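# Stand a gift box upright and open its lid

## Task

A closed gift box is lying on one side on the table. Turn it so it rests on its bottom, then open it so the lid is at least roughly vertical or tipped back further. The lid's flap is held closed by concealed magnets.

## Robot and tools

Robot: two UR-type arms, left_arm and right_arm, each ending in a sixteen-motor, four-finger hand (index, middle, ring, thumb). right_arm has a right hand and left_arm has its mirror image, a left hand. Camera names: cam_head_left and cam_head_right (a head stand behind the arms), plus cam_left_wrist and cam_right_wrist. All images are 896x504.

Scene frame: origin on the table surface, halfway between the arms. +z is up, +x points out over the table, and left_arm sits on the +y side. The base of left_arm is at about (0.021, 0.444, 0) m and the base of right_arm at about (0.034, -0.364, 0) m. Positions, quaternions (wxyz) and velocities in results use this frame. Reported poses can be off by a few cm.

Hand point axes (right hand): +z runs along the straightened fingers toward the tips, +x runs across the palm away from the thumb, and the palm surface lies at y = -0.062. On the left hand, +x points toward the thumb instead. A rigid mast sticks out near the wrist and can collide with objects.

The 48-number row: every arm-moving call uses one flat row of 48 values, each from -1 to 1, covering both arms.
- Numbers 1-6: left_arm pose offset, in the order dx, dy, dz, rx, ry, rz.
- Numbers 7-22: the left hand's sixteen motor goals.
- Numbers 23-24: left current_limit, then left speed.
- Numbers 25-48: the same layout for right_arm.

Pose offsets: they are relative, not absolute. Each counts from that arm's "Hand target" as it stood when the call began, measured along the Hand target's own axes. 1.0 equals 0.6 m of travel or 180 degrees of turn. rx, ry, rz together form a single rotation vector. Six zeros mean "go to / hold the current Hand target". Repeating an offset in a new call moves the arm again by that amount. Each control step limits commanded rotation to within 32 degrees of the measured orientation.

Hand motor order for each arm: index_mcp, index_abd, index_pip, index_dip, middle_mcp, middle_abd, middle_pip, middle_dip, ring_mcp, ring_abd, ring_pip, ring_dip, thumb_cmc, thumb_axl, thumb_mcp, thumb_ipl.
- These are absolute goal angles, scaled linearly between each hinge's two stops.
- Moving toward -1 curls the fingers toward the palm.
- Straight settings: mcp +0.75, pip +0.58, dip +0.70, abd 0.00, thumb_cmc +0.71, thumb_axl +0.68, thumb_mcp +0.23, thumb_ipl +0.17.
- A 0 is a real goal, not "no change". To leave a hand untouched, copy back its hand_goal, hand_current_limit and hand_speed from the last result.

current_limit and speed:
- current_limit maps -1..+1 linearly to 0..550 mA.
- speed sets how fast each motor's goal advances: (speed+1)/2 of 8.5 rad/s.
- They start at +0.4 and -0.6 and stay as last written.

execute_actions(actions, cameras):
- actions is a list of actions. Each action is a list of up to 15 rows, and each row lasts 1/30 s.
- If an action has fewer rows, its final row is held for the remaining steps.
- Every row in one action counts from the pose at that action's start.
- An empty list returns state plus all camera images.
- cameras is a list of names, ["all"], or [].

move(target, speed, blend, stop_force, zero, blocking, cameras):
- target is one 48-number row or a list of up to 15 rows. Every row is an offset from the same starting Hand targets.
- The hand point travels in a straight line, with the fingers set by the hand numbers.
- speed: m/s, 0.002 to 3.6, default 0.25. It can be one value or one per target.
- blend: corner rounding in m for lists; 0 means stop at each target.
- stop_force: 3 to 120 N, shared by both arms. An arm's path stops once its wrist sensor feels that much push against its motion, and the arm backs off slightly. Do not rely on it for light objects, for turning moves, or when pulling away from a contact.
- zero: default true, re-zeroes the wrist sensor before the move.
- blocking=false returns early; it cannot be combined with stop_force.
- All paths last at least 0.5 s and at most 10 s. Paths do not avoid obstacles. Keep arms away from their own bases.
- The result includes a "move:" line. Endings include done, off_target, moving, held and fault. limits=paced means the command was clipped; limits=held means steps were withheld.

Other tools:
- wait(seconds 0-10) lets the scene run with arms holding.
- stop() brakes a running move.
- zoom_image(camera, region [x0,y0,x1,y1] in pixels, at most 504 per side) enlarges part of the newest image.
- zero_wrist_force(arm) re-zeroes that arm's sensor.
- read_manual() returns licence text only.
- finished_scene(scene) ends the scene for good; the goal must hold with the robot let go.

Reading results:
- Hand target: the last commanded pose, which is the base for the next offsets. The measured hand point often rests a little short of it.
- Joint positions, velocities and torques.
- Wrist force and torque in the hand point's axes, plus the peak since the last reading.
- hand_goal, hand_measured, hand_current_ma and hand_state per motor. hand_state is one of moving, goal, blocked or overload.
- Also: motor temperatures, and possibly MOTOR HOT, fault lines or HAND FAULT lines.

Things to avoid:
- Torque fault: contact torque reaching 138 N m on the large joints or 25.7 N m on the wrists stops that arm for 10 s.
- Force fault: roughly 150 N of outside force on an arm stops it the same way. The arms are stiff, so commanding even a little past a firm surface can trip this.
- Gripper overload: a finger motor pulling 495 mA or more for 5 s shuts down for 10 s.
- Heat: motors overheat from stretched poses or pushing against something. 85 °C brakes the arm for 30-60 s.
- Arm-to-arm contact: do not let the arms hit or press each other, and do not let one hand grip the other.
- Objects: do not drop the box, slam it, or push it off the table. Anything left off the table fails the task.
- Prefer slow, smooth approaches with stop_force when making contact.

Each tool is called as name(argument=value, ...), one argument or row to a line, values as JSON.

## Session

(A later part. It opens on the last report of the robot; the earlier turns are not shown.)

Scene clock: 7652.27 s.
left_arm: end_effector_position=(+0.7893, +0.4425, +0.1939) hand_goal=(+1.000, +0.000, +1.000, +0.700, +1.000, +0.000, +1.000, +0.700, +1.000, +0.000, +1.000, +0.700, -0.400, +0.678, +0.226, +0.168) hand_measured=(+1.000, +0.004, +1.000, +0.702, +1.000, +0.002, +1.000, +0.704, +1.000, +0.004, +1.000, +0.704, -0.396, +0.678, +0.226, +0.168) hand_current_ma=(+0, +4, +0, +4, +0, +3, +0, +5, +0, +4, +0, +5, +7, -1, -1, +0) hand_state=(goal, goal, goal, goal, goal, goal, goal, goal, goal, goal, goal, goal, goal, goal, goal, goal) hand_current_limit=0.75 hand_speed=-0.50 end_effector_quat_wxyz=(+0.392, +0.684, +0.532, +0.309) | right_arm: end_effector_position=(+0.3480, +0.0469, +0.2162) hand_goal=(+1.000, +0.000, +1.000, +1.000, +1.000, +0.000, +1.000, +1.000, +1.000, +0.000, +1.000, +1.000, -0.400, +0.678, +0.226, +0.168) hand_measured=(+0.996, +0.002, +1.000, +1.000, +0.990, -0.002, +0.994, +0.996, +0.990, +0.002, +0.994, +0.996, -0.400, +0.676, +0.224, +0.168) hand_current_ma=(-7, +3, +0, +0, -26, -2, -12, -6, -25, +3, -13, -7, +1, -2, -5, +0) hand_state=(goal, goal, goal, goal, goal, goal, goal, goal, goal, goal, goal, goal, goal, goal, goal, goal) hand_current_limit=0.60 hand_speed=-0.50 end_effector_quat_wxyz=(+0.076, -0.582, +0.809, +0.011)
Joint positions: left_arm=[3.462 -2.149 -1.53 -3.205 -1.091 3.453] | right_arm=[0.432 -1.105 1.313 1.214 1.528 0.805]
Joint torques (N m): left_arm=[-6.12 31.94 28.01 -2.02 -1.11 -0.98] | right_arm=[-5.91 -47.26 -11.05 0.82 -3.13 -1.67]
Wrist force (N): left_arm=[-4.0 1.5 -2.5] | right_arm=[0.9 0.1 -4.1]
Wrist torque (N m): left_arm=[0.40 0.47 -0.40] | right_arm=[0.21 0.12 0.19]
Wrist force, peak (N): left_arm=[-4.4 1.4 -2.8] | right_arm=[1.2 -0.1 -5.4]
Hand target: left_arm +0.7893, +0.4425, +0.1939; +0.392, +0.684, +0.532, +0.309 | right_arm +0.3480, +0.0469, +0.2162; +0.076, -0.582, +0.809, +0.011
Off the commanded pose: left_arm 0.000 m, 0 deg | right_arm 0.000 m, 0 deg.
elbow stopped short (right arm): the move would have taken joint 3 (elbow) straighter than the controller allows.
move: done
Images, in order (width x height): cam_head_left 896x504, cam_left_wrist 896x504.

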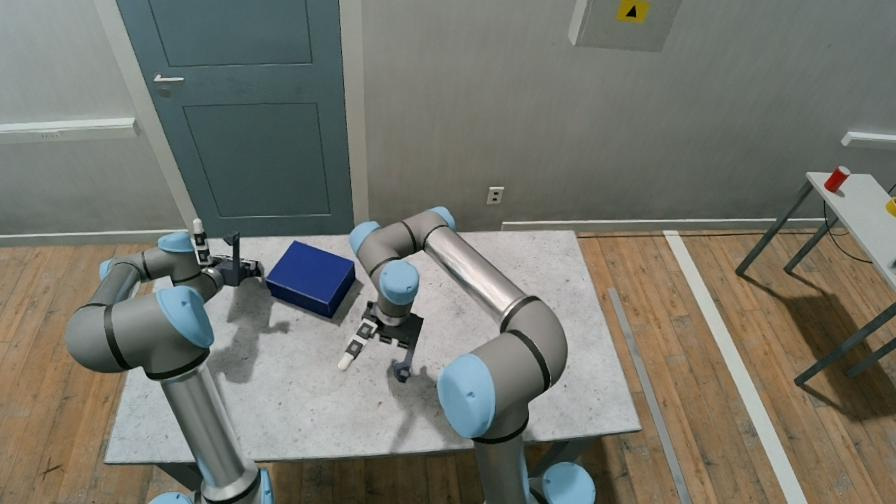

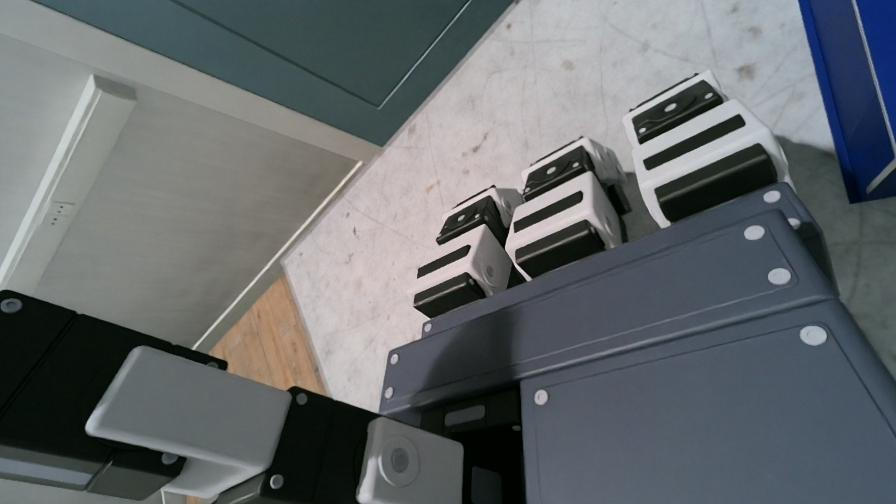

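move(
  target=[-0.3,0,0,0,0,0,1,0,1,0.7,1,0,1,0.7,1,0,1,0.7,-0.4,0.678,0.226,0.168,0.75,-0.5,0,0,0,0,0,0,1,0,1,1,1,0,1,1,1,0,1,1,-0.4,0.678,0.226,0.168,0.6,-0.5],
  speed=0.05,
  cameras=["cam_left_wrist","cam_head_left","cam_head_right"],
)

Scene clock: 7663.00 s.
left_arm: end_effector_position=(+0.7456, +0.2681, +0.1932) hand_goal=(+1.000, +0.000, +1.000, +0.700, +1.000, +0.000, +1.000, +0.700, +1.000, +0.000, +1.000, +0.700, -0.400, +0.678, +0.226, +0.168) hand_measured=(+1.000, +0.004, +1.000, +0.702, +1.000, +0.002, +1.000, +0.704, +1.000, +0.004, +1.000, +0.704, -0.396, +0.678, +0.226, +0.168) hand_current_ma=(+0, +4, +0, +4, +0, +3, +0, +5, +0, +4, +0, +5, +7, -1, -1, +0) hand_state=(goal, goal, goal, goal, goal, goal, goal, goal, goal, goal, goal, goal, goal, goal, goal, goal) hand_current_limit=0.75 hand_speed=-0.50 end_effector_quat_wxyz=(+0.392, +0.684, +0.532, +0.309) | right_arm: end_effector_position=(+0.3480, +0.0469, +0.2162) hand_goal=(+1.000, +0.000, +1.000, +1.000, +1.000, +0.000, +1.000, +1.000, +1.000, +0.000, +1.000, +1.000, -0.400, +0.678, +0.226, +0.168) hand_measured=(+0.996, +0.002, +1.000, +1.000, +0.990, -0.002, +0.994, +0.996, +0.990, +0.002, +0.994, +0.996, -0.400, +0.676, +0.224, +0.168) hand_current_ma=(-7, +3, +0, +0, -26, -2, -12, -6, -25, +3, -13, -7, +1, -2, -5, +0) hand_state=(goal, goal, goal, goal, goal, goal, goal, goal, goal, goal, goal, goal, goal, goal, goal, goal) hand_current_limit=0.60 hand_speed=-0.50 end_effector_quat_wxyz=(+0.076, -0.582, +0.809, +0.011)
Joint positions: left_arm=[3.129 -2.083 -1.632 -3.106 -1.373 3.264] | right_arm=[0.432 -1.105 1.313 1.214 1.528 0.805]
Joint torques (N m): left_arm=[-6.87 29.84 26.7 2.51 -1.25 -1.31] | right_arm=[-1.89 -43.39 -11.12 3.33 -2.66 -1.03]
Wrist force (N): left_arm=[-3.9 1.5 -2.9] | right_arm=[0.6 -0.2 -4.2]
Wrist torque (N m): left_arm=[0.45 0.58 -0.34] | right_arm=[0.19 0.17 0.16]
Wrist force, peak (N): left_arm=[-4.3 1.5 -2.8] | right_arm=[1.2 0.0 -4.5]
Hand target: left_arm +0.7456, +0.2679, +0.1930; +0.392, +0.684, +0.532, +0.309 | right_arm +0.3480, +0.0469, +0.2162; +0.076, -0.582, +0.809, +0.011
Off the commanded pose: left_arm 0.000 m, 0 deg | right_arm 0.000 m, 0 deg.
move: done
Images, in order (width x height): cam_head_left 896x504, cam_head_right 896x504, cam_left_wrist 896x504.

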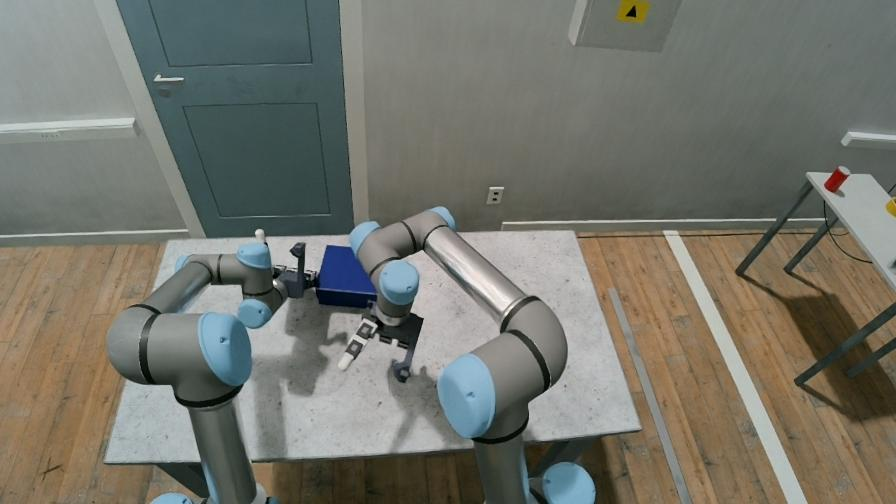

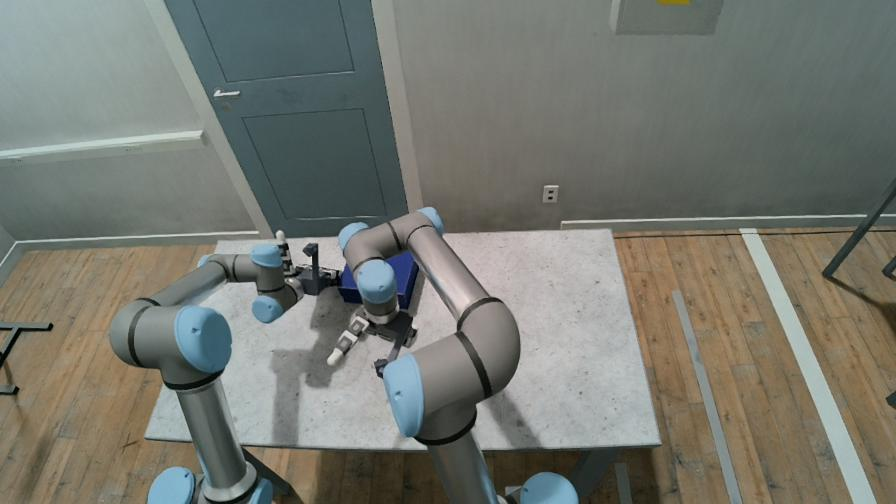

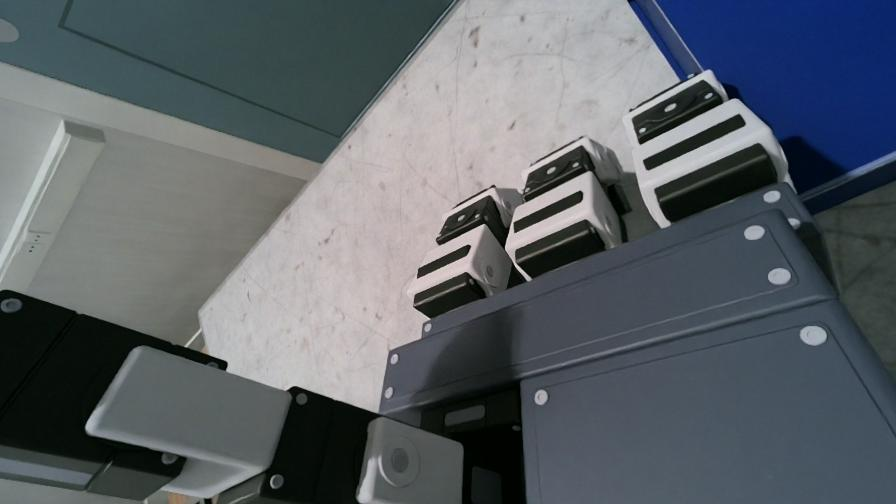

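move(
  target=[0.05,0,0,0,0,0,1,0,1,0.7,1,0,1,0.7,1,0,1,0.7,-0.4,0.678,0.226,0.168,0.75,-0.5,0.255,-0.003,-0.081,0,0,0,1,0,1,1,1,0,1,1,1,0,1,1,-0.4,0.678,0.226,0.168,0.6,-0.5],
  speed=0.12,
  cameras=["cam_left_wrist","cam_head_left","cam_head_right"],
)

zoom_image(
  camera="cam_head_left",
  region=[200, 200, 480, 360],
)

zoom_image(
  camera="cam_head_right",
  region=[220, 200, 500, 360],
)

Scene clock: 7681.03 s.
left_arm: end_effector_position=(+0.7529, +0.2970, +0.1932) hand_goal=(+1.000, +0.000, +1.000, +0.700, +1.000, +0.000, +1.000, +0.700, +1.000, +0.000, +1.000, +0.700, -0.400, +0.678, +0.226, +0.168) hand_measured=(+1.000, +0.004, +1.000, +0.702, +1.000, +0.002, +1.000, +0.704, +1.000, +0.004, +1.000, +0.704, -0.396, +0.678, +0.226, +0.168) hand_current_ma=(+0, +4, +0, +4, +0, +3, +0, +5, +0, +4, +0, +5, +7, -1, -1, +0) hand_state=(goal, goal, goal, goal, goal, goal, goal, goal, goal, goal, goal, goal, goal, goal, goal, goal) hand_current_limit=0.75 hand_speed=-0.50 end_effector_quat_wxyz=(+0.392, +0.684, +0.532, +0.309) | right_arm: end_effector_position=(+0.2969, -0.1027, +0.2435) hand_goal=(+1.000, +0.000, +1.000, +1.000, +1.000, +0.000, +1.000, +1.000, +1.000, +0.000, +1.000, +1.000, -0.400, +0.678, +0.226, +0.168) hand_measured=(+0.996, +0.002, +1.000, +1.000, +0.990, -0.002, +0.994, +0.996, +0.990, +0.002, +0.994, +0.996, -0.400, +0.676, +0.224, +0.168) hand_current_ma=(-7, +3, +0, +0, -26, -2, -12, -6, -25, +3, -13, -7, +1, -2, -5, +0) hand_state=(goal, goal, goal, goal, goal, goal, goal, goal, goal, goal, goal, goal, goal, goal, goal, goal) hand_current_limit=0.60 hand_speed=-0.50 end_effector_quat_wxyz=(+0.076, -0.582, +0.809, +0.011)
Joint positions: left_arm=[3.188 -2.084 -1.631 -3.113 -1.322 3.295] | right_arm=[0.122 -1.438 1.689 1.191 1.485 0.497]
Joint torques (N m): left_arm=[7.68 29.79 27.17 -1.69 1.72 1.88] | right_arm=[-5.78 -34.49 -9.95 4.28 -3.33 -1.76]
Wrist force (N): left_arm=[-4.2 1.5 -2.6] | right_arm=[0.8 -0.1 -4.1]
Wrist torque (N m): left_arm=[0.42 0.48 -0.58] | right_arm=[0.24 0.02 0.27]
Wrist force, peak (N): left_arm=[-4.6 1.6 -2.7] | right_arm=[1.4 -0.4 -4.4]
Hand target: left_arm +0.7529, +0.2970, +0.1932; +0.392, +0.684, +0.532, +0.309 | right_arm +0.2969, -0.1028, +0.2436; +0.076, -0.582, +0.809, +0.011
Off the commanded pose: left_arm 0.000 m, 0 deg | right_arm 0.000 m, 0 deg.
move: done
Images, in order (width x height): cam_head_left 896x504, cam_head_right 896x504, cam_left_wrist 896x504.

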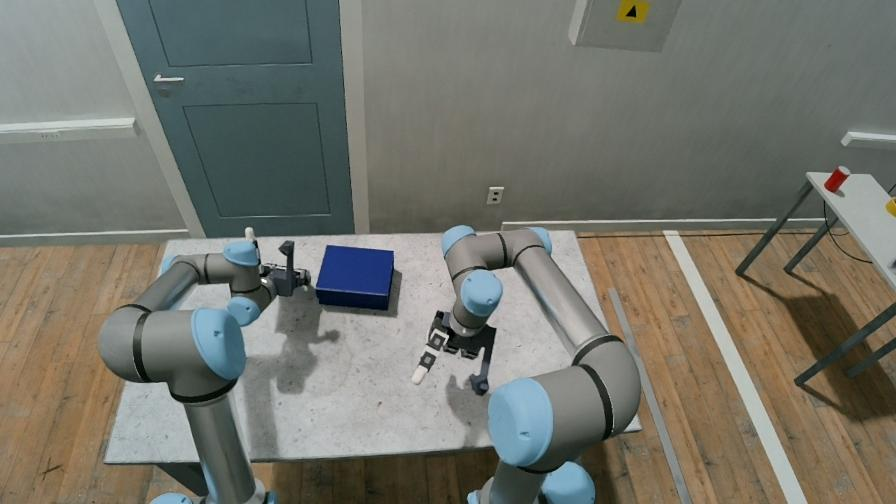

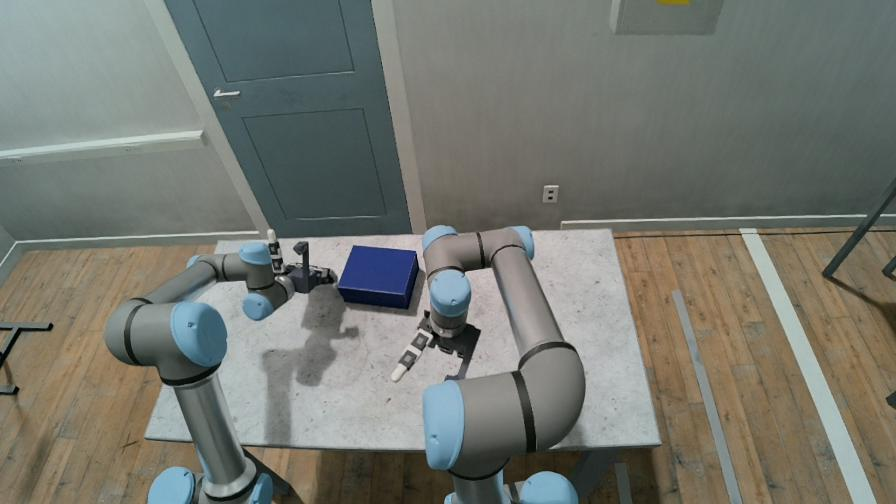

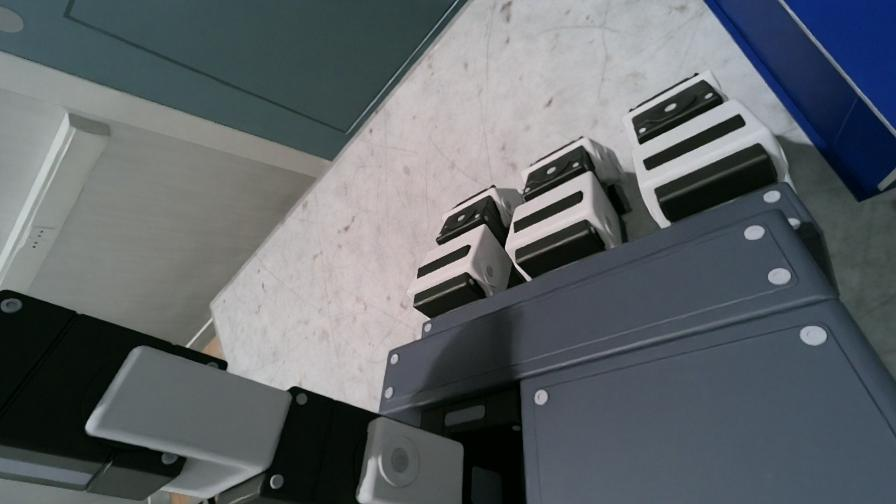

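Scaled by 1.800 from the camera's 896x504 image, which has a finer 1280x720 frame.

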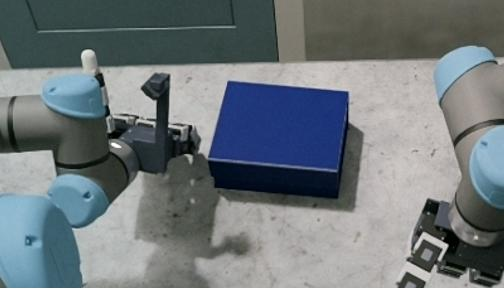

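Scaled by 1.800 from the camera's 896x504 image, which has a finer 1280x720 frame.

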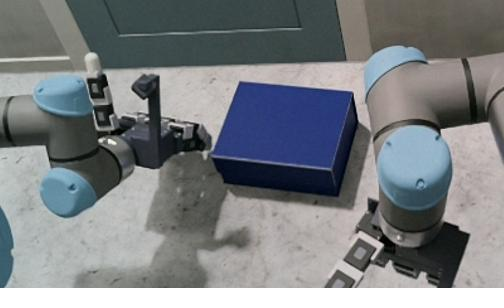

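move(
  target=[0.05,0,0,0,0,0,1,0,1,0.7,1,0,1,0.7,1,0,1,0.7,-0.4,0.678,0.226,0.168,0.75,-0.5,-0.431,-0.09,0.226,-0.0276,0.0405,-0.0751,1,0,1,1,1,0,1,1,1,0,1,1,-0.4,0.678,0.226,0.168,0.6,-0.5],
  speed=0.12,
  cameras=["cam_right_wrist","cam_head_left","cam_left_wrist"],
)

Scene clock: 7733.23 s.
left_arm: end_effector_position=(+0.7602, +0.3261, +0.1933) hand_goal=(+1.000, +0.000, +1.000, +0.700, +1.000, +0.000, +1.000, +0.700, +1.000, +0.000, +1.000, +0.700, -0.400, +0.678, +0.226, +0.168) hand_measured=(+1.000, +0.004, +1.000, +0.702, +1.000, +0.002, +1.000, +0.704, +1.000, +0.004, +1.000, +0.704, -0.396, +0.678, +0.226, +0.168) hand_current_ma=(+0, +4, +0, +4, +0, +3, +0, +5, +0, +4, +0, +5, +7, -1, -1, +0) hand_state=(goal, goal, goal, goal, goal, goal, goal, goal, goal, goal, goal, goal, goal, goal, goal, goal) hand_current_limit=0.75 hand_speed=-0.50 end_effector_quat_wxyz=(+0.392, +0.684, +0.532, +0.309) | right_arm: end_effector_position=(+0.4431, +0.1375, +0.1486) hand_goal=(+1.000, +0.000, +1.000, +1.000, +1.000, +0.000, +1.000, +1.000, +1.000, +0.000, +1.000, +1.000, -0.400, +0.678, +0.226, +0.168) hand_measured=(+0.996, +0.002, +1.000, +1.000, +0.990, -0.002, +0.994, +0.996, +0.990, +0.002, +0.994, +0.996, -0.400, +0.676, +0.224, +0.168) hand_current_ma=(-7, +3, +0, +0, -26, -2, -12, -6, -25, +3, -13, -7, +0, -2, -5, +0) hand_state=(goal, goal, goal, goal, goal, goal, goal, goal, goal, goal, goal, goal, goal, goal, goal, goal) hand_current_limit=0.60 hand_speed=-0.50 end_effector_quat_wxyz=(+0.000, -0.676, +0.737, +0.000)
Joint positions: left_arm=[3.247 -2.089 -1.623 -3.124 -1.272 3.326] | right_arm=[0.521 -0.489 0.447 1.611 1.571 0.655]
Joint torques (N m): left_arm=[7.09 29.47 26.94 -1.55 2.1 1.65] | right_arm=[7.14 -41.32 -30.16 4.52 2.88 -1.85]
Wrist force (N): left_arm=[-4.3 1.7 -2.8] | right_arm=[0.9 -0.4 -4.0]
Wrist torque (N m): left_arm=[0.46 0.51 -0.60] | right_arm=[0.22 0.06 0.24]
Wrist force, peak (N): left_arm=[-4.6 1.6 -2.6] | right_arm=[1.4 -0.6 -4.4]
Hand target: left_arm +0.7602, +0.3261, +0.1933; +0.392, +0.684, +0.532, +0.309 | right_arm +0.4431, +0.1375, +0.1486; +0.000, -0.676, +0.737, +0.000
Off the commanded pose: left_arm 0.000 m, 0 deg | right_arm 0.000 m, 0 deg.
move: done
Images, in order (width x height): cam_head_left 896x504, cam_left_wrist 896x504, cam_right_wrist 896x504.

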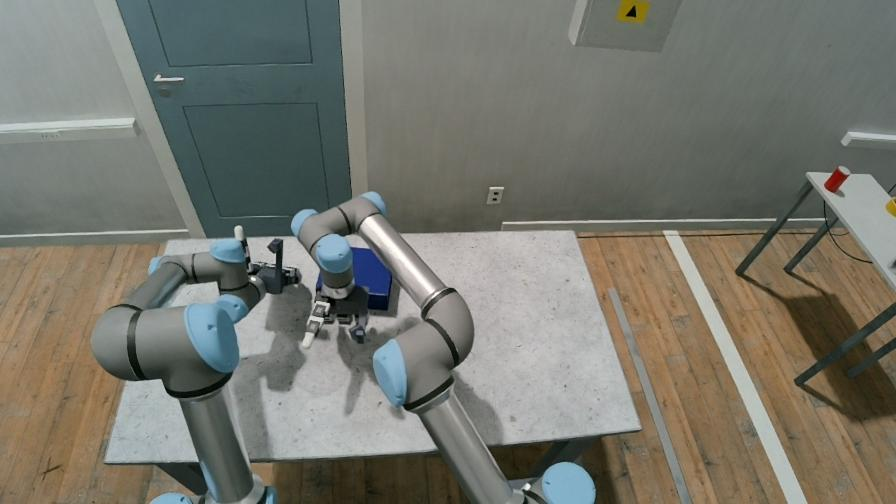

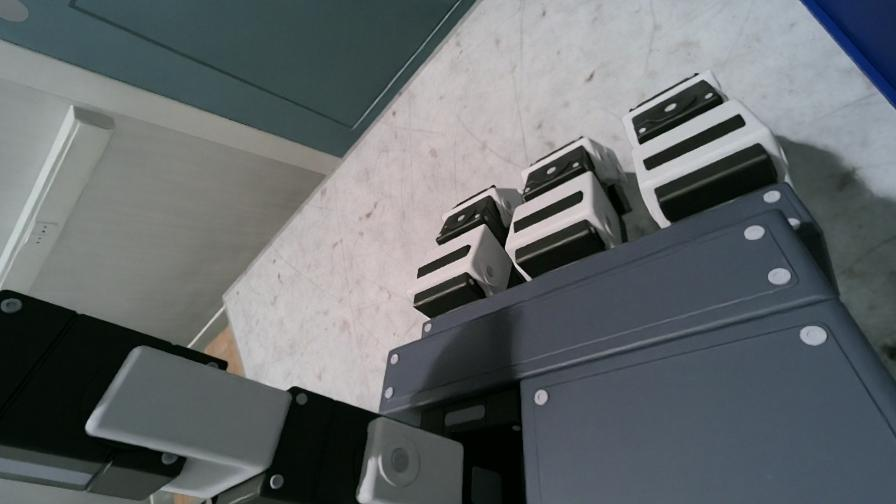

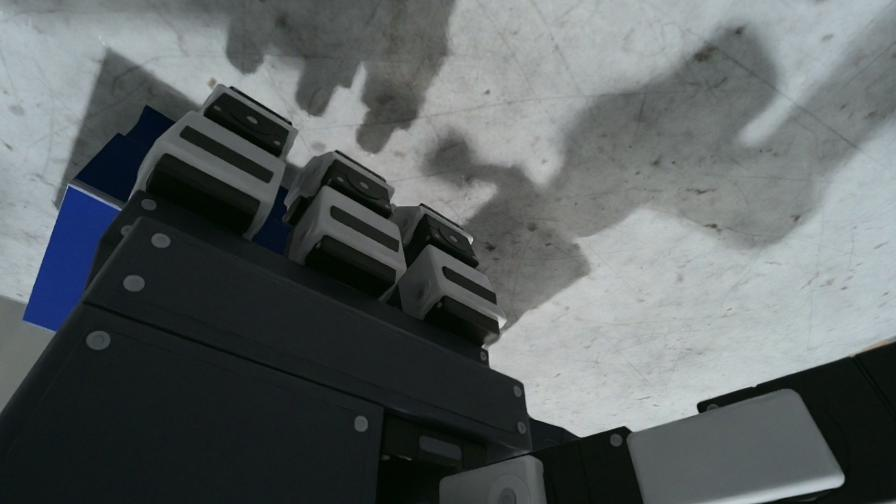

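move(
  target=[
    [0,0,0,0,0,0,1,0,1,0.7,1,0,1,0.7,1,0,1,0.7,-0.4,0.678,0.226,0.168,0.75,-0.5,0,0,0.0943,0,0,0,1,0,1,1,1,0,1,1,1,0,1,1,-0.4,0.678,0.226,0.168,0.6,-0.5],
    [0,0,0,0,0,0,1,0,1,0.7,1,0,1,0.7,1,0,1,0.7,-0.4,0.678,0.226,0.168,0.75,-0.5,0,-0.09,0.0943,0,0,0,1,0,1,1,1,0,1,1,1,0,1,1,-0.4,0.678,0.226,0.168,0.6,-0.5],
  ],
  speed=[0.1,0.04],
  cameras=["cam_right_wrist","cam_head_left","cam_left_wrist","cam_head_right"],
)

zoom_image(
  camera="cam_head_left",
  region=[200, 200, 480, 360],
)

Scene clock: 7745.33 s.
left_arm: end_effector_position=(+0.7602, +0.3261, +0.1933) hand_goal=(+1.000, +0.000, +1.000, +0.700, +1.000, +0.000, +1.000, +0.700, +1.000, +0.000, +1.000, +0.700, -0.400, +0.678, +0.226, +0.168) hand_measured=(+1.000, +0.004, +1.000, +0.702, +1.000, +0.002, +1.000, +0.704, +1.000, +0.004, +1.000, +0.704, -0.396, +0.678, +0.226, +0.168) hand_current_ma=(+0, +4, +0, +4, +0, +3, +0, +5, +0, +4, +0, +5, +7, -1, -1, +0) hand_state=(goal, goal, goal, goal, goal, goal, goal, goal, goal, goal, goal, goal, goal, goal, goal, goal) hand_current_limit=0.75 hand_speed=-0.50 end_effector_quat_wxyz=(+0.392, +0.684, +0.532, +0.309) | right_arm: end_effector_position=(+0.4963, +0.1322, +0.0919) hand_goal=(+1.000, +0.000, +1.000, +1.000, +1.000, +0.000, +1.000, +1.000, +1.000, +0.000, +1.000, +1.000, -0.400, +0.678, +0.226, +0.168) hand_measured=(+0.996, +0.002, +1.000, +1.000, +0.990, -0.002, +0.994, +0.996, +0.984, -0.002, +0.994, +0.998, -0.400, +0.676, +0.224, +0.168) hand_current_ma=(-7, +3, +0, +0, -26, -2, -12, -6, -42, -2, -10, -2, +0, -2, -5, +0) hand_state=(goal, goal, goal, goal, goal, goal, goal, goal, goal, goal, goal, goal, goal, goal, goal, goal) hand_current_limit=0.60 hand_speed=-0.50 end_effector_quat_wxyz=(+0.005, -0.674, +0.738, +0.000)
Joint positions: left_arm=[3.247 -2.089 -1.623 -3.124 -1.272 3.326] | right_arm=[0.473 -0.215 0.035 1.74 1.569 0.61]
Joint torques (N m): left_arm=[7.46 29.51 26.3 -1.81 1.78 1.91] | right_arm=[-6.53 -45.66 -28.82 4.22 -3.06 -1.79]
Wrist force (N): left_arm=[-4.0 1.7 -2.8] | right_arm=[1.3 0.9 -4.5]
Wrist torque (N m): left_arm=[0.46 0.46 -0.57] | right_arm=[0.22 0.12 0.37]
Wrist force, peak (N): left_arm=[-4.4 1.9 -2.9] | right_arm=[0.9 1.7 -6.0]
Hand target: left_arm +0.7602, +0.3261, +0.1933; +0.392, +0.684, +0.532, +0.309 | right_arm +0.4970, +0.1328, +0.0921; +0.000, -0.676, +0.737, +0.000
Off the commanded pose: left_arm 0.000 m, 0 deg | right_arm 0.001 m, 1 deg.
elbow stopped short (right arm): the move would have taken joint 3 (elbow) straighter than the controller allows.
move: done

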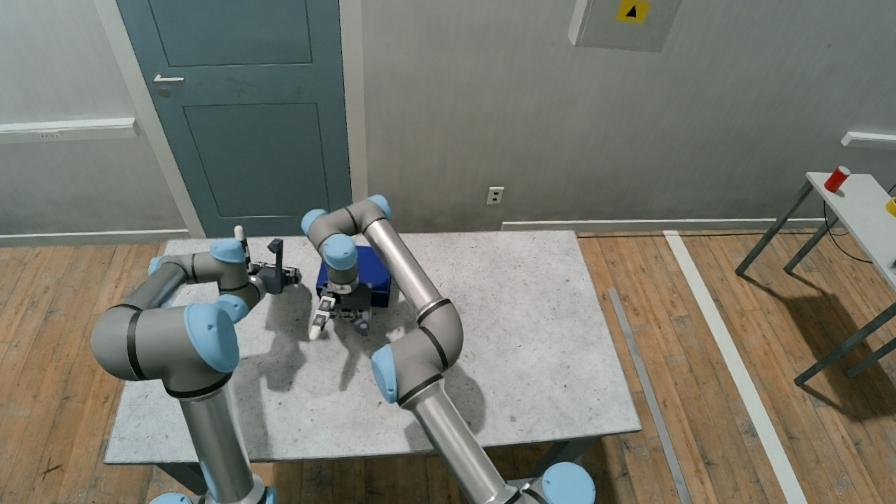

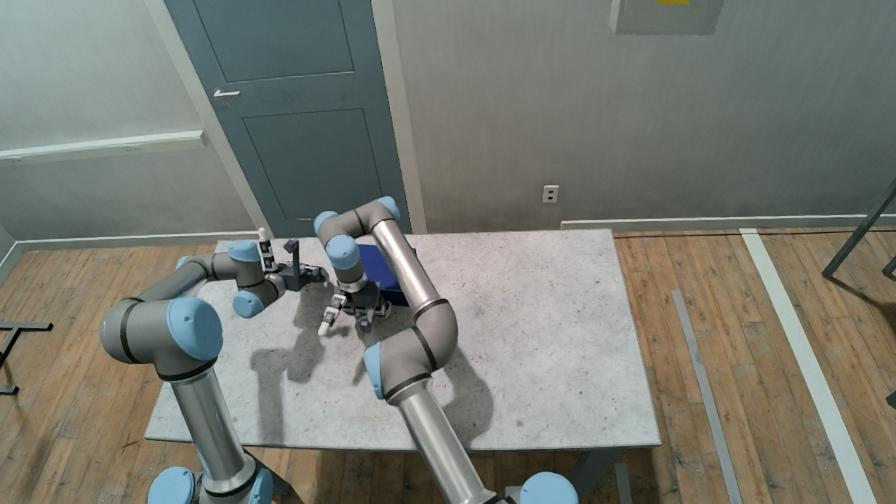

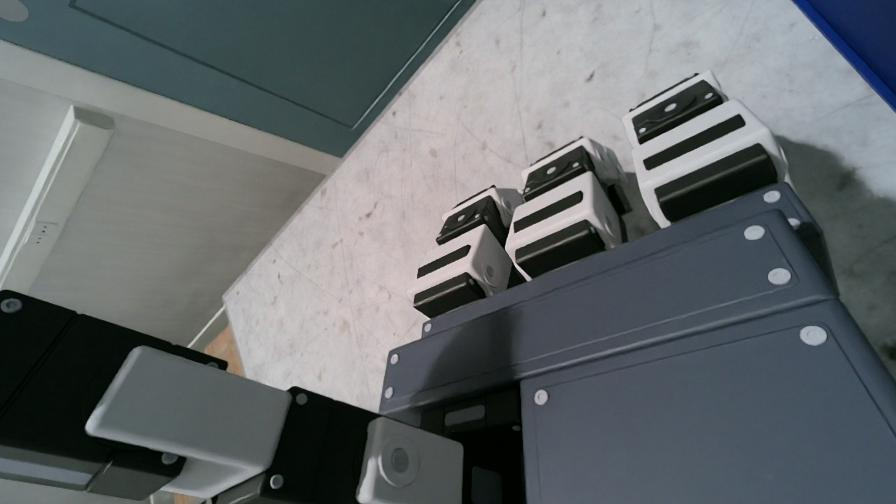

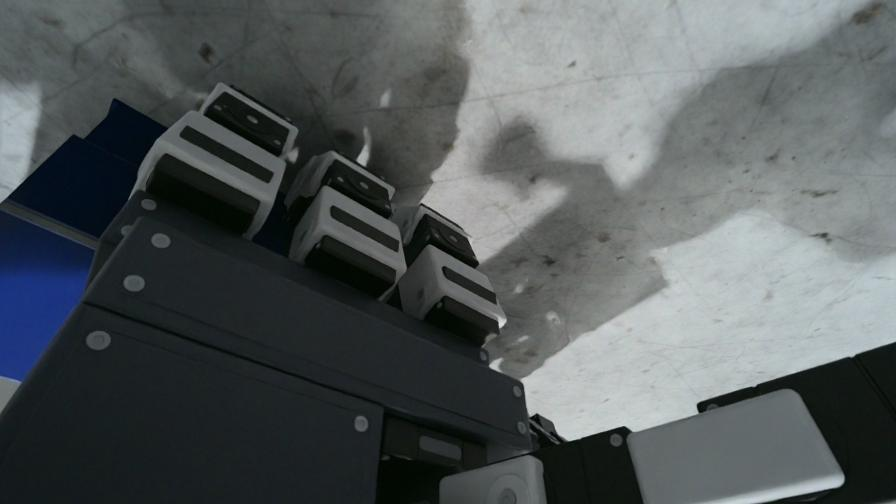

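Scaled by 1.800 from the camera's 896x504 image, which has a finer 1280x720 frame.

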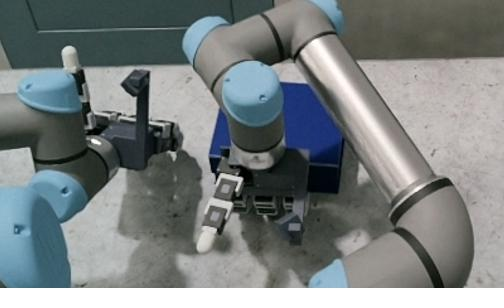

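move(
  target=[
    [0,0,0,0,0,0,1,0,1,0.7,1,0,1,0.7,1,0,1,0.7,-0.4,0.678,0.226,0.168,0.75,-0.5,0,0.02,-0.1333,0,0,0,1,0,1,1,1,0,1,1,1,0,1,1,-0.4,0.678,0.226,0.168,0.6,-0.5],
    [0,0,0,0,0,0,1,0,1,0.7,1,0,1,0.7,1,0,1,0.7,-0.4,0.678,0.226,0.168,0.75,-0.5,0,-0.0667,-0.08,0.111,0,0,1,0,1,1,1,0,1,1,1,0,1,1,-0.4,0.678,0.226,0.168,0.6,-0.5],
  ],
  speed=0.12,
  cameras=["cam_right_wrist","cam_head_left"],
)

Scene clock: 7794.40 s.
left_arm: end_effector_position=(+0.7602, +0.3261, +0.1933) hand_goal=(+1.000, +0.000, +1.000, +0.700, +1.000, +0.000, +1.000, +0.700, +1.000, +0.000, +1.000, +0.700, -0.400, +0.678, +0.226, +0.168) hand_measured=(+1.000, +0.004, +1.000, +0.702, +1.000, +0.002, +1.000, +0.704, +1.000, +0.004, +1.000, +0.704, -0.396, +0.678, +0.226, +0.168) hand_current_ma=(+0, +4, +0, +4, +0, +3, +0, +5, +0, +4, +0, +5, +7, -1, -1, +0) hand_state=(goal, goal, goal, goal, goal, goal, goal, goal, goal, goal, goal, goal, goal, goal, goal, goal) hand_current_limit=0.75 hand_speed=-0.50 end_effector_quat_wxyz=(+0.392, +0.684, +0.532, +0.309) | right_arm: end_effector_position=(+0.5369, +0.1294, +0.1401) hand_goal=(+1.000, +0.000, +1.000, +1.000, +1.000, +0.000, +1.000, +1.000, +1.000, +0.000, +1.000, +1.000, -0.400, +0.678, +0.226, +0.168) hand_measured=(+0.994, +0.002, +1.000, +1.000, +0.990, -0.002, +0.994, +0.996, +0.988, -0.002, +0.994, +0.998, -0.400, +0.676, +0.224, +0.168) hand_current_ma=(-11, +3, +0, +0, -26, -2, -12, -6, -31, -2, -12, -3, +0, -2, -5, +0) hand_state=(goal, goal, goal, goal, goal, goal, goal, goal, goal, goal, goal, goal, goal, goal, goal, goal) hand_current_limit=0.60 hand_speed=-0.50 end_effector_quat_wxyz=(+0.117, -0.665, +0.726, -0.128)
Joint positions: left_arm=[3.247 -2.089 -1.623 -3.124 -1.272 3.326] | right_arm=[0.512 -0.439 0.261 1.467 1.779 0.615]
Joint torques (N m): left_arm=[6.43 30.06 27.08 -1.63 1.92 1.81] | right_arm=[-6.16 -68.03 -10.29 0.26 -2.71 2.25]
Wrist force (N): left_arm=[-4.4 1.6 -2.7] | right_arm=[1.2 0.0 -4.6]
Wrist torque (N m): left_arm=[0.46 0.52 -0.60] | right_arm=[0.24 0.03 0.28]
Wrist force, peak (N): left_arm=[-4.5 1.9 -2.9] | right_arm=[1.6 0.7 -4.9]
Hand target: left_arm +0.7602, +0.3261, +0.1933; +0.392, +0.684, +0.532, +0.309 | right_arm +0.5368, +0.1293, +0.1401; +0.118, -0.665, +0.726, -0.128
Off the commanded pose: left_arm 0.000 m, 0 deg | right_arm 0.000 m, 0 deg.
elbow stopped short (right arm): the move would have taken joint 3 (elbow) straighter than the controller allows.
move: done
Images, in order (width x height): cam_head_left 896x504, cam_right_wrist 896x504.

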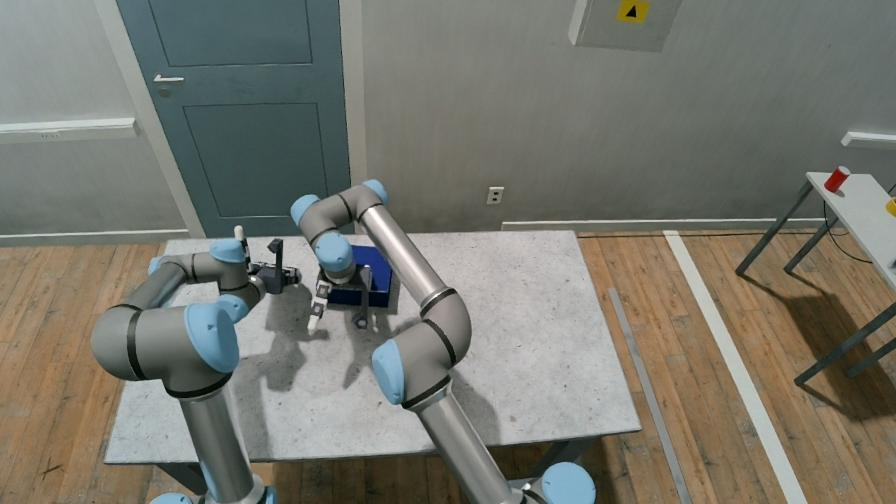

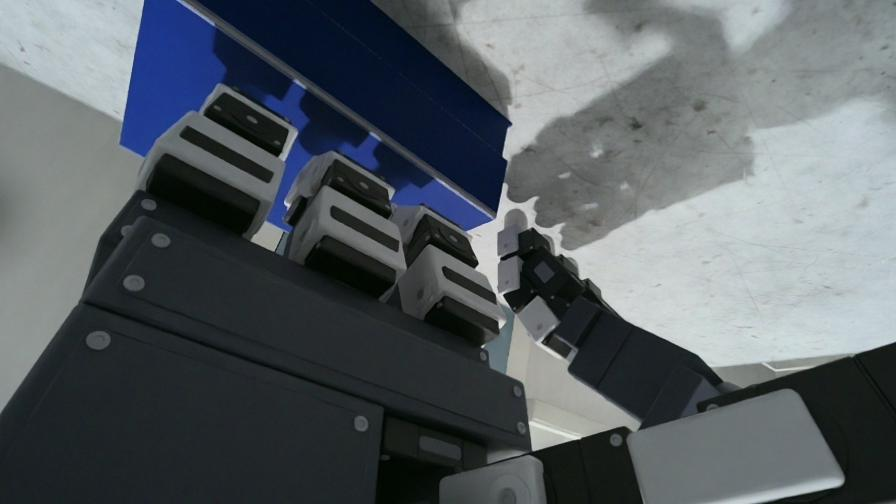

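move(
  target=[0,0,0,0,0,0,1,0,1,0.7,1,0,1,0.7,1,0,1,0.7,-0.4,0.678,0.226,0.168,0.75,-0.5,0.09,0,0,0,0,0,1,0,1,1,1,0,1,1,1,0,1,1,-0.4,0.678,0.226,0.168,0.6,-0.5],
  speed=0.12,
  cameras=[],
)

move(
  target=[0,0,0,0,0,0,1,0,1,0.7,1,0,1,0.7,1,0,1,0.7,-0.4,0.678,0.226,0.168,0.75,-0.5,0,0.0285,0.0783,0,0,0,1,0,1,1,1,0,1,1,1,0,1,1,-0.4,0.678,0.226,0.168,0.6,-0.5],
  speed=0.02,
  stop_force=9,
  cameras=["cam_right_wrist","cam_head_left"],
)

Scene clock: 7807.93 s.
left_arm: end_effector_position=(+0.7602, +0.3261, +0.1933) hand_goal=(+1.000, +0.000, +1.000, +0.700, +1.000, +0.000, +1.000, +0.700, +1.000, +0.000, +1.000, +0.700, -0.400, +0.678, +0.226, +0.168) hand_measured=(+1.000, +0.004, +1.000, +0.702, +1.000, +0.002, +1.000, +0.704, +1.000, +0.004, +1.000, +0.704, -0.396, +0.678, +0.226, +0.168) hand_current_ma=(+0, +4, +0, +4, +0, +3, +0, +5, +0, +4, +0, +5, +7, -1, -1, +0) hand_state=(goal, goal, goal, goal, goal, goal, goal, goal, goal, goal, goal, goal, goal, goal, goal, goal) hand_current_limit=0.75 hand_speed=-0.50 end_effector_quat_wxyz=(+0.392, +0.684, +0.532, +0.309) | right_arm: end_effector_position=(+0.5321, +0.0755, +0.1401) hand_goal=(+1.000, +0.000, +1.000, +1.000, +1.000, +0.000, +1.000, +1.000, +1.000, +0.000, +1.000, +1.000, -0.400, +0.678, +0.226, +0.168) hand_measured=(+0.994, +0.002, +1.000, +1.000, +0.990, -0.002, +0.994, +0.996, +0.988, -0.002, +0.994, +0.998, -0.400, +0.676, +0.224, +0.168) hand_current_ma=(-11, +3, +0, +0, -26, -2, -12, -6, -31, -2, -12, -3, +0, -2, -5, +0) hand_state=(goal, goal, goal, goal, goal, goal, goal, goal, goal, goal, goal, goal, goal, goal, goal, goal) hand_current_limit=0.60 hand_speed=-0.50 end_effector_quat_wxyz=(+0.117, -0.665, +0.726, -0.128)
Joint positions: left_arm=[3.247 -2.089 -1.623 -3.124 -1.272 3.326] | right_arm=[0.444 -0.652 0.668 1.258 1.759 0.549]
Joint torques (N m): left_arm=[7.67 30.8 26.92 -1.89 1.95 1.71] | right_arm=[-6.33 -64.39 -11.09 0.25 -2.77 -1.75]
Wrist force (N): left_arm=[-4.2 1.8 -2.7] | right_arm=[0.9 -0.2 -4.1]
Wrist torque (N m): left_arm=[0.47 0.48 -0.58] | right_arm=[0.18 0.04 0.16]
Wrist force, peak (N): left_arm=[-4.5 1.8 -2.9] | right_arm=[1.0 0.2 -4.8]
Hand target: left_arm +0.7602, +0.3261, +0.1933; +0.392, +0.684, +0.532, +0.309 | right_arm +0.5321, +0.0755, +0.1401; +0.118, -0.665, +0.726, -0.128
Off the commanded pose: left_arm 0.000 m, 0 deg | right_arm 0.000 m, 0 deg.
move: done
No camera images: "cameras" was empty.

Scene clock: 7810.80 s.
left_arm: end_effector_position=(+0.7602, +0.3261, +0.1933) hand_goal=(+1.000, +0.000, +1.000, +0.700, +1.000, +0.000, +1.000, +0.700, +1.000, +0.000, +1.000, +0.700, -0.400, +0.678, +0.226, +0.168) hand_measured=(+1.000, +0.004, +1.000, +0.702, +1.000, +0.002, +1.000, +0.704, +1.000, +0.004, +1.000, +0.704, -0.396, +0.678, +0.226, +0.168) hand_current_ma=(+0, +4, +0, +4, +0, +3, +0, +5, +0, +4, +0, +5, +7, -1, -1, +0) hand_state=(goal, goal, goal, goal, goal, goal, goal, goal, goal, goal, goal, goal, goal, goal, goal, goal) hand_current_limit=0.75 hand_speed=-0.50 end_effector_quat_wxyz=(+0.392, +0.684, +0.532, +0.309) | right_arm: end_effector_position=(+0.5321, +0.0755, +0.1113) hand_goal=(+1.000, +0.000, +1.000, +1.000, +1.000, +0.000, +1.000, +1.000, +1.000, +0.000, +1.000, +1.000, -0.400, +0.678, +0.226, +0.168) hand_measured=(+1.000, +0.002, +1.000, +1.000, +1.000, -0.002, +1.000, +1.000, +1.000, -0.002, +1.000, +1.000, -0.400, +0.676, +0.224, +0.168) hand_current_ma=(+0, +2, +0, +0, +0, -2, +0, +0, +0, -2, +0, +0, +0, -2, -5, +0) hand_state=(goal, goal, goal, goal, goal, goal, goal, goal, goal, goal, goal, goal, goal, goal, goal, goal) hand_current_limit=0.60 hand_speed=-0.50 end_effector_quat_wxyz=(+0.118, -0.665, +0.726, -0.128)
Joint positions: left_arm=[3.247 -2.089 -1.623 -3.124 -1.272 3.326] | right_arm=[0.444 -0.647 0.732 1.189 1.759 0.549]
Joint torques (N m): left_arm=[7.15 30.2 26.83 -1.76 1.88 1.67] | right_arm=[-6.53 -59.27 -28.84 3.3 -2.68 -1.57]
Wrist force (N): left_arm=[-4.3 1.7 -2.8] | right_arm=[1.6 0.3 -12.1]
Wrist torque (N m): left_arm=[0.45 0.51 -0.59] | right_arm=[1.14 0.19 0.24]
Wrist force, peak (N): left_arm=[-4.4 1.8 -2.9] | right_arm=[1.8 -0.3 -23.6]
Hand target: left_arm +0.7602, +0.3261, +0.1933; +0.392, +0.684, +0.532, +0.309 | right_arm +0.5321, +0.0755, +0.1113; +0.118, -0.665, +0.726, -0.128 (not the last commanded pose)
Off the commanded pose: left_arm 0.000 m, 0 deg | right_arm 0.021 m, 0 deg.
move: contact (right_arm)
Images, in order (width x height): cam_head_left 896x504, cam_right_wrist 896x504.

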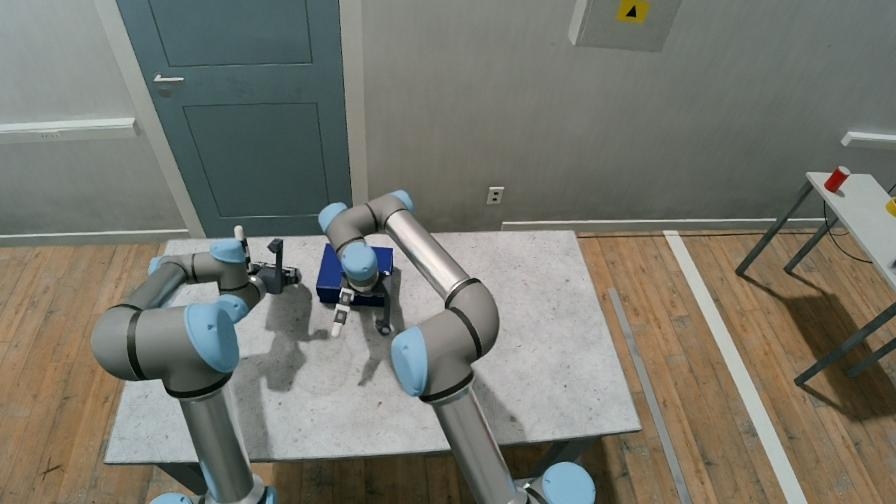

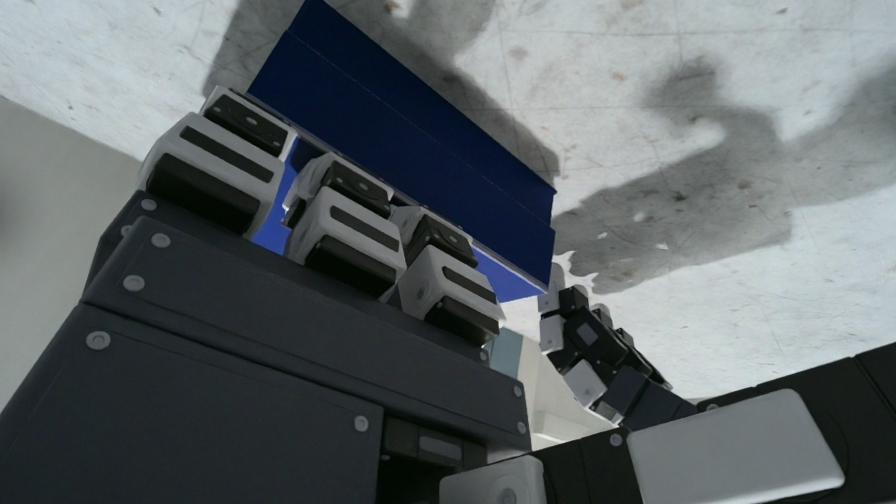

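move(
  target=[0,0,0,0,0,0,1,0,1,0.7,1,0,1,0.7,1,0,1,0.7,-0.4,0.678,0.226,0.168,0.75,-0.5,0,0.173,-0.061,0,0,0,1,0,1,1,1,0,1,1,1,0,1,1,-0.4,0.678,0.226,0.168,0.6,-0.5],
  speed=0.04,
  cameras=["cam_right_wrist","cam_head_left"],
)

Scene clock: 7822.17 s.
left_arm: end_effector_position=(+0.7602, +0.3261, +0.1933) hand_goal=(+1.000, +0.000, +1.000, +0.700, +1.000, +0.000, +1.000, +0.700, +1.000, +0.000, +1.000, +0.700, -0.400, +0.678, +0.226, +0.168) hand_measured=(+1.000, +0.004, +1.000, +0.702, +1.000, +0.002, +1.000, +0.704, +1.000, +0.004, +1.000, +0.704, -0.396, +0.678, +0.226, +0.168) hand_current_ma=(+0, +4, +0, +4, +0, +3, +0, +5, +0, +4, +0, +5, +7, -1, -1, +0) hand_state=(goal, goal, goal, goal, goal, goal, goal, goal, goal, goal, goal, goal, goal, goal, goal, goal) hand_current_limit=0.75 hand_speed=-0.50 end_effector_quat_wxyz=(+0.392, +0.684, +0.532, +0.309) | right_arm: end_effector_position=(+0.4226, +0.0851, +0.1102) hand_goal=(+1.000, +0.000, +1.000, +1.000, +1.000, +0.000, +1.000, +1.000, +1.000, +0.000, +1.000, +1.000, -0.400, +0.678, +0.226, +0.168) hand_measured=(+1.002, +0.002, +1.000, +1.000, +1.002, +0.000, +1.000, +1.000, +1.000, +0.000, +1.000, +1.000, -0.400, +0.676, +0.224, +0.168) hand_current_ma=(+1, +2, +1, +0, +1, -1, +1, +0, +1, -1, +1, +0, +0, -2, -5, +0) hand_state=(goal, goal, goal, goal, goal, goal, goal, goal, goal, goal, goal, goal, goal, goal, goal, goal) hand_current_limit=0.60 hand_speed=-0.50 end_effector_quat_wxyz=(+0.118, -0.665, +0.726, -0.128)
Joint positions: left_arm=[3.247 -2.089 -1.623 -3.124 -1.272 3.326] | right_arm=[0.553 -0.859 1.123 1.032 1.79 0.656]
Joint torques (N m): left_arm=[5.93 30.53 26.84 -1.36 2.12 1.6] | right_arm=[10.76 -42.37 1.49 2.37 -0.13 2.13]
Wrist force (N): left_arm=[-4.2 1.6 -2.7] | right_arm=[0.6 -15.7 -22.7]
Wrist torque (N m): left_arm=[0.42 0.49 -0.58] | right_arm=[3.54 0.59 -0.14]
Wrist force, peak (N): left_arm=[-4.4 2.1 -3.0] | right_arm=[0.6 -15.7 -22.7]
Hand target: left_arm +0.7602, +0.3261, +0.1933; +0.392, +0.684, +0.532, +0.309 | right_arm +0.4225, +0.0851, +0.1102; +0.118, -0.665, +0.726, -0.128
Off the commanded pose: left_arm 0.000 m, 0 deg | right_arm 0.000 m, 0 deg.
move: done
Images, in order (width x height): cam_head_left 896x504, cam_right_wrist 896x504.

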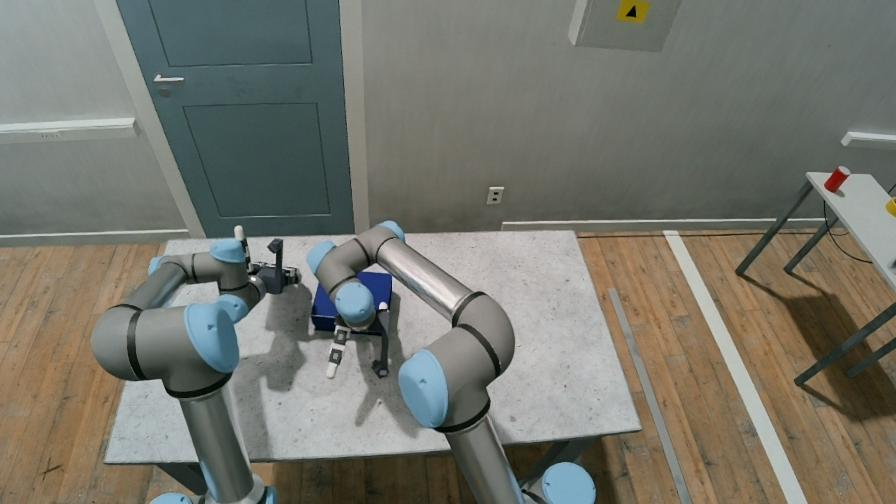

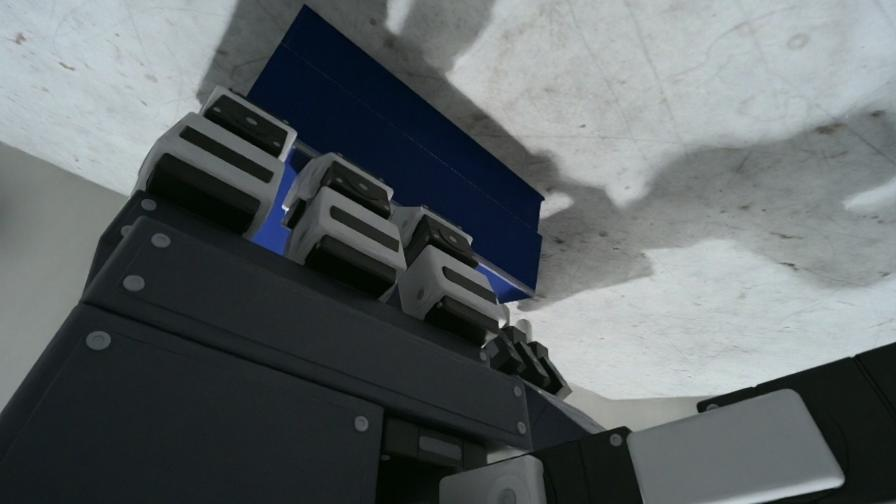

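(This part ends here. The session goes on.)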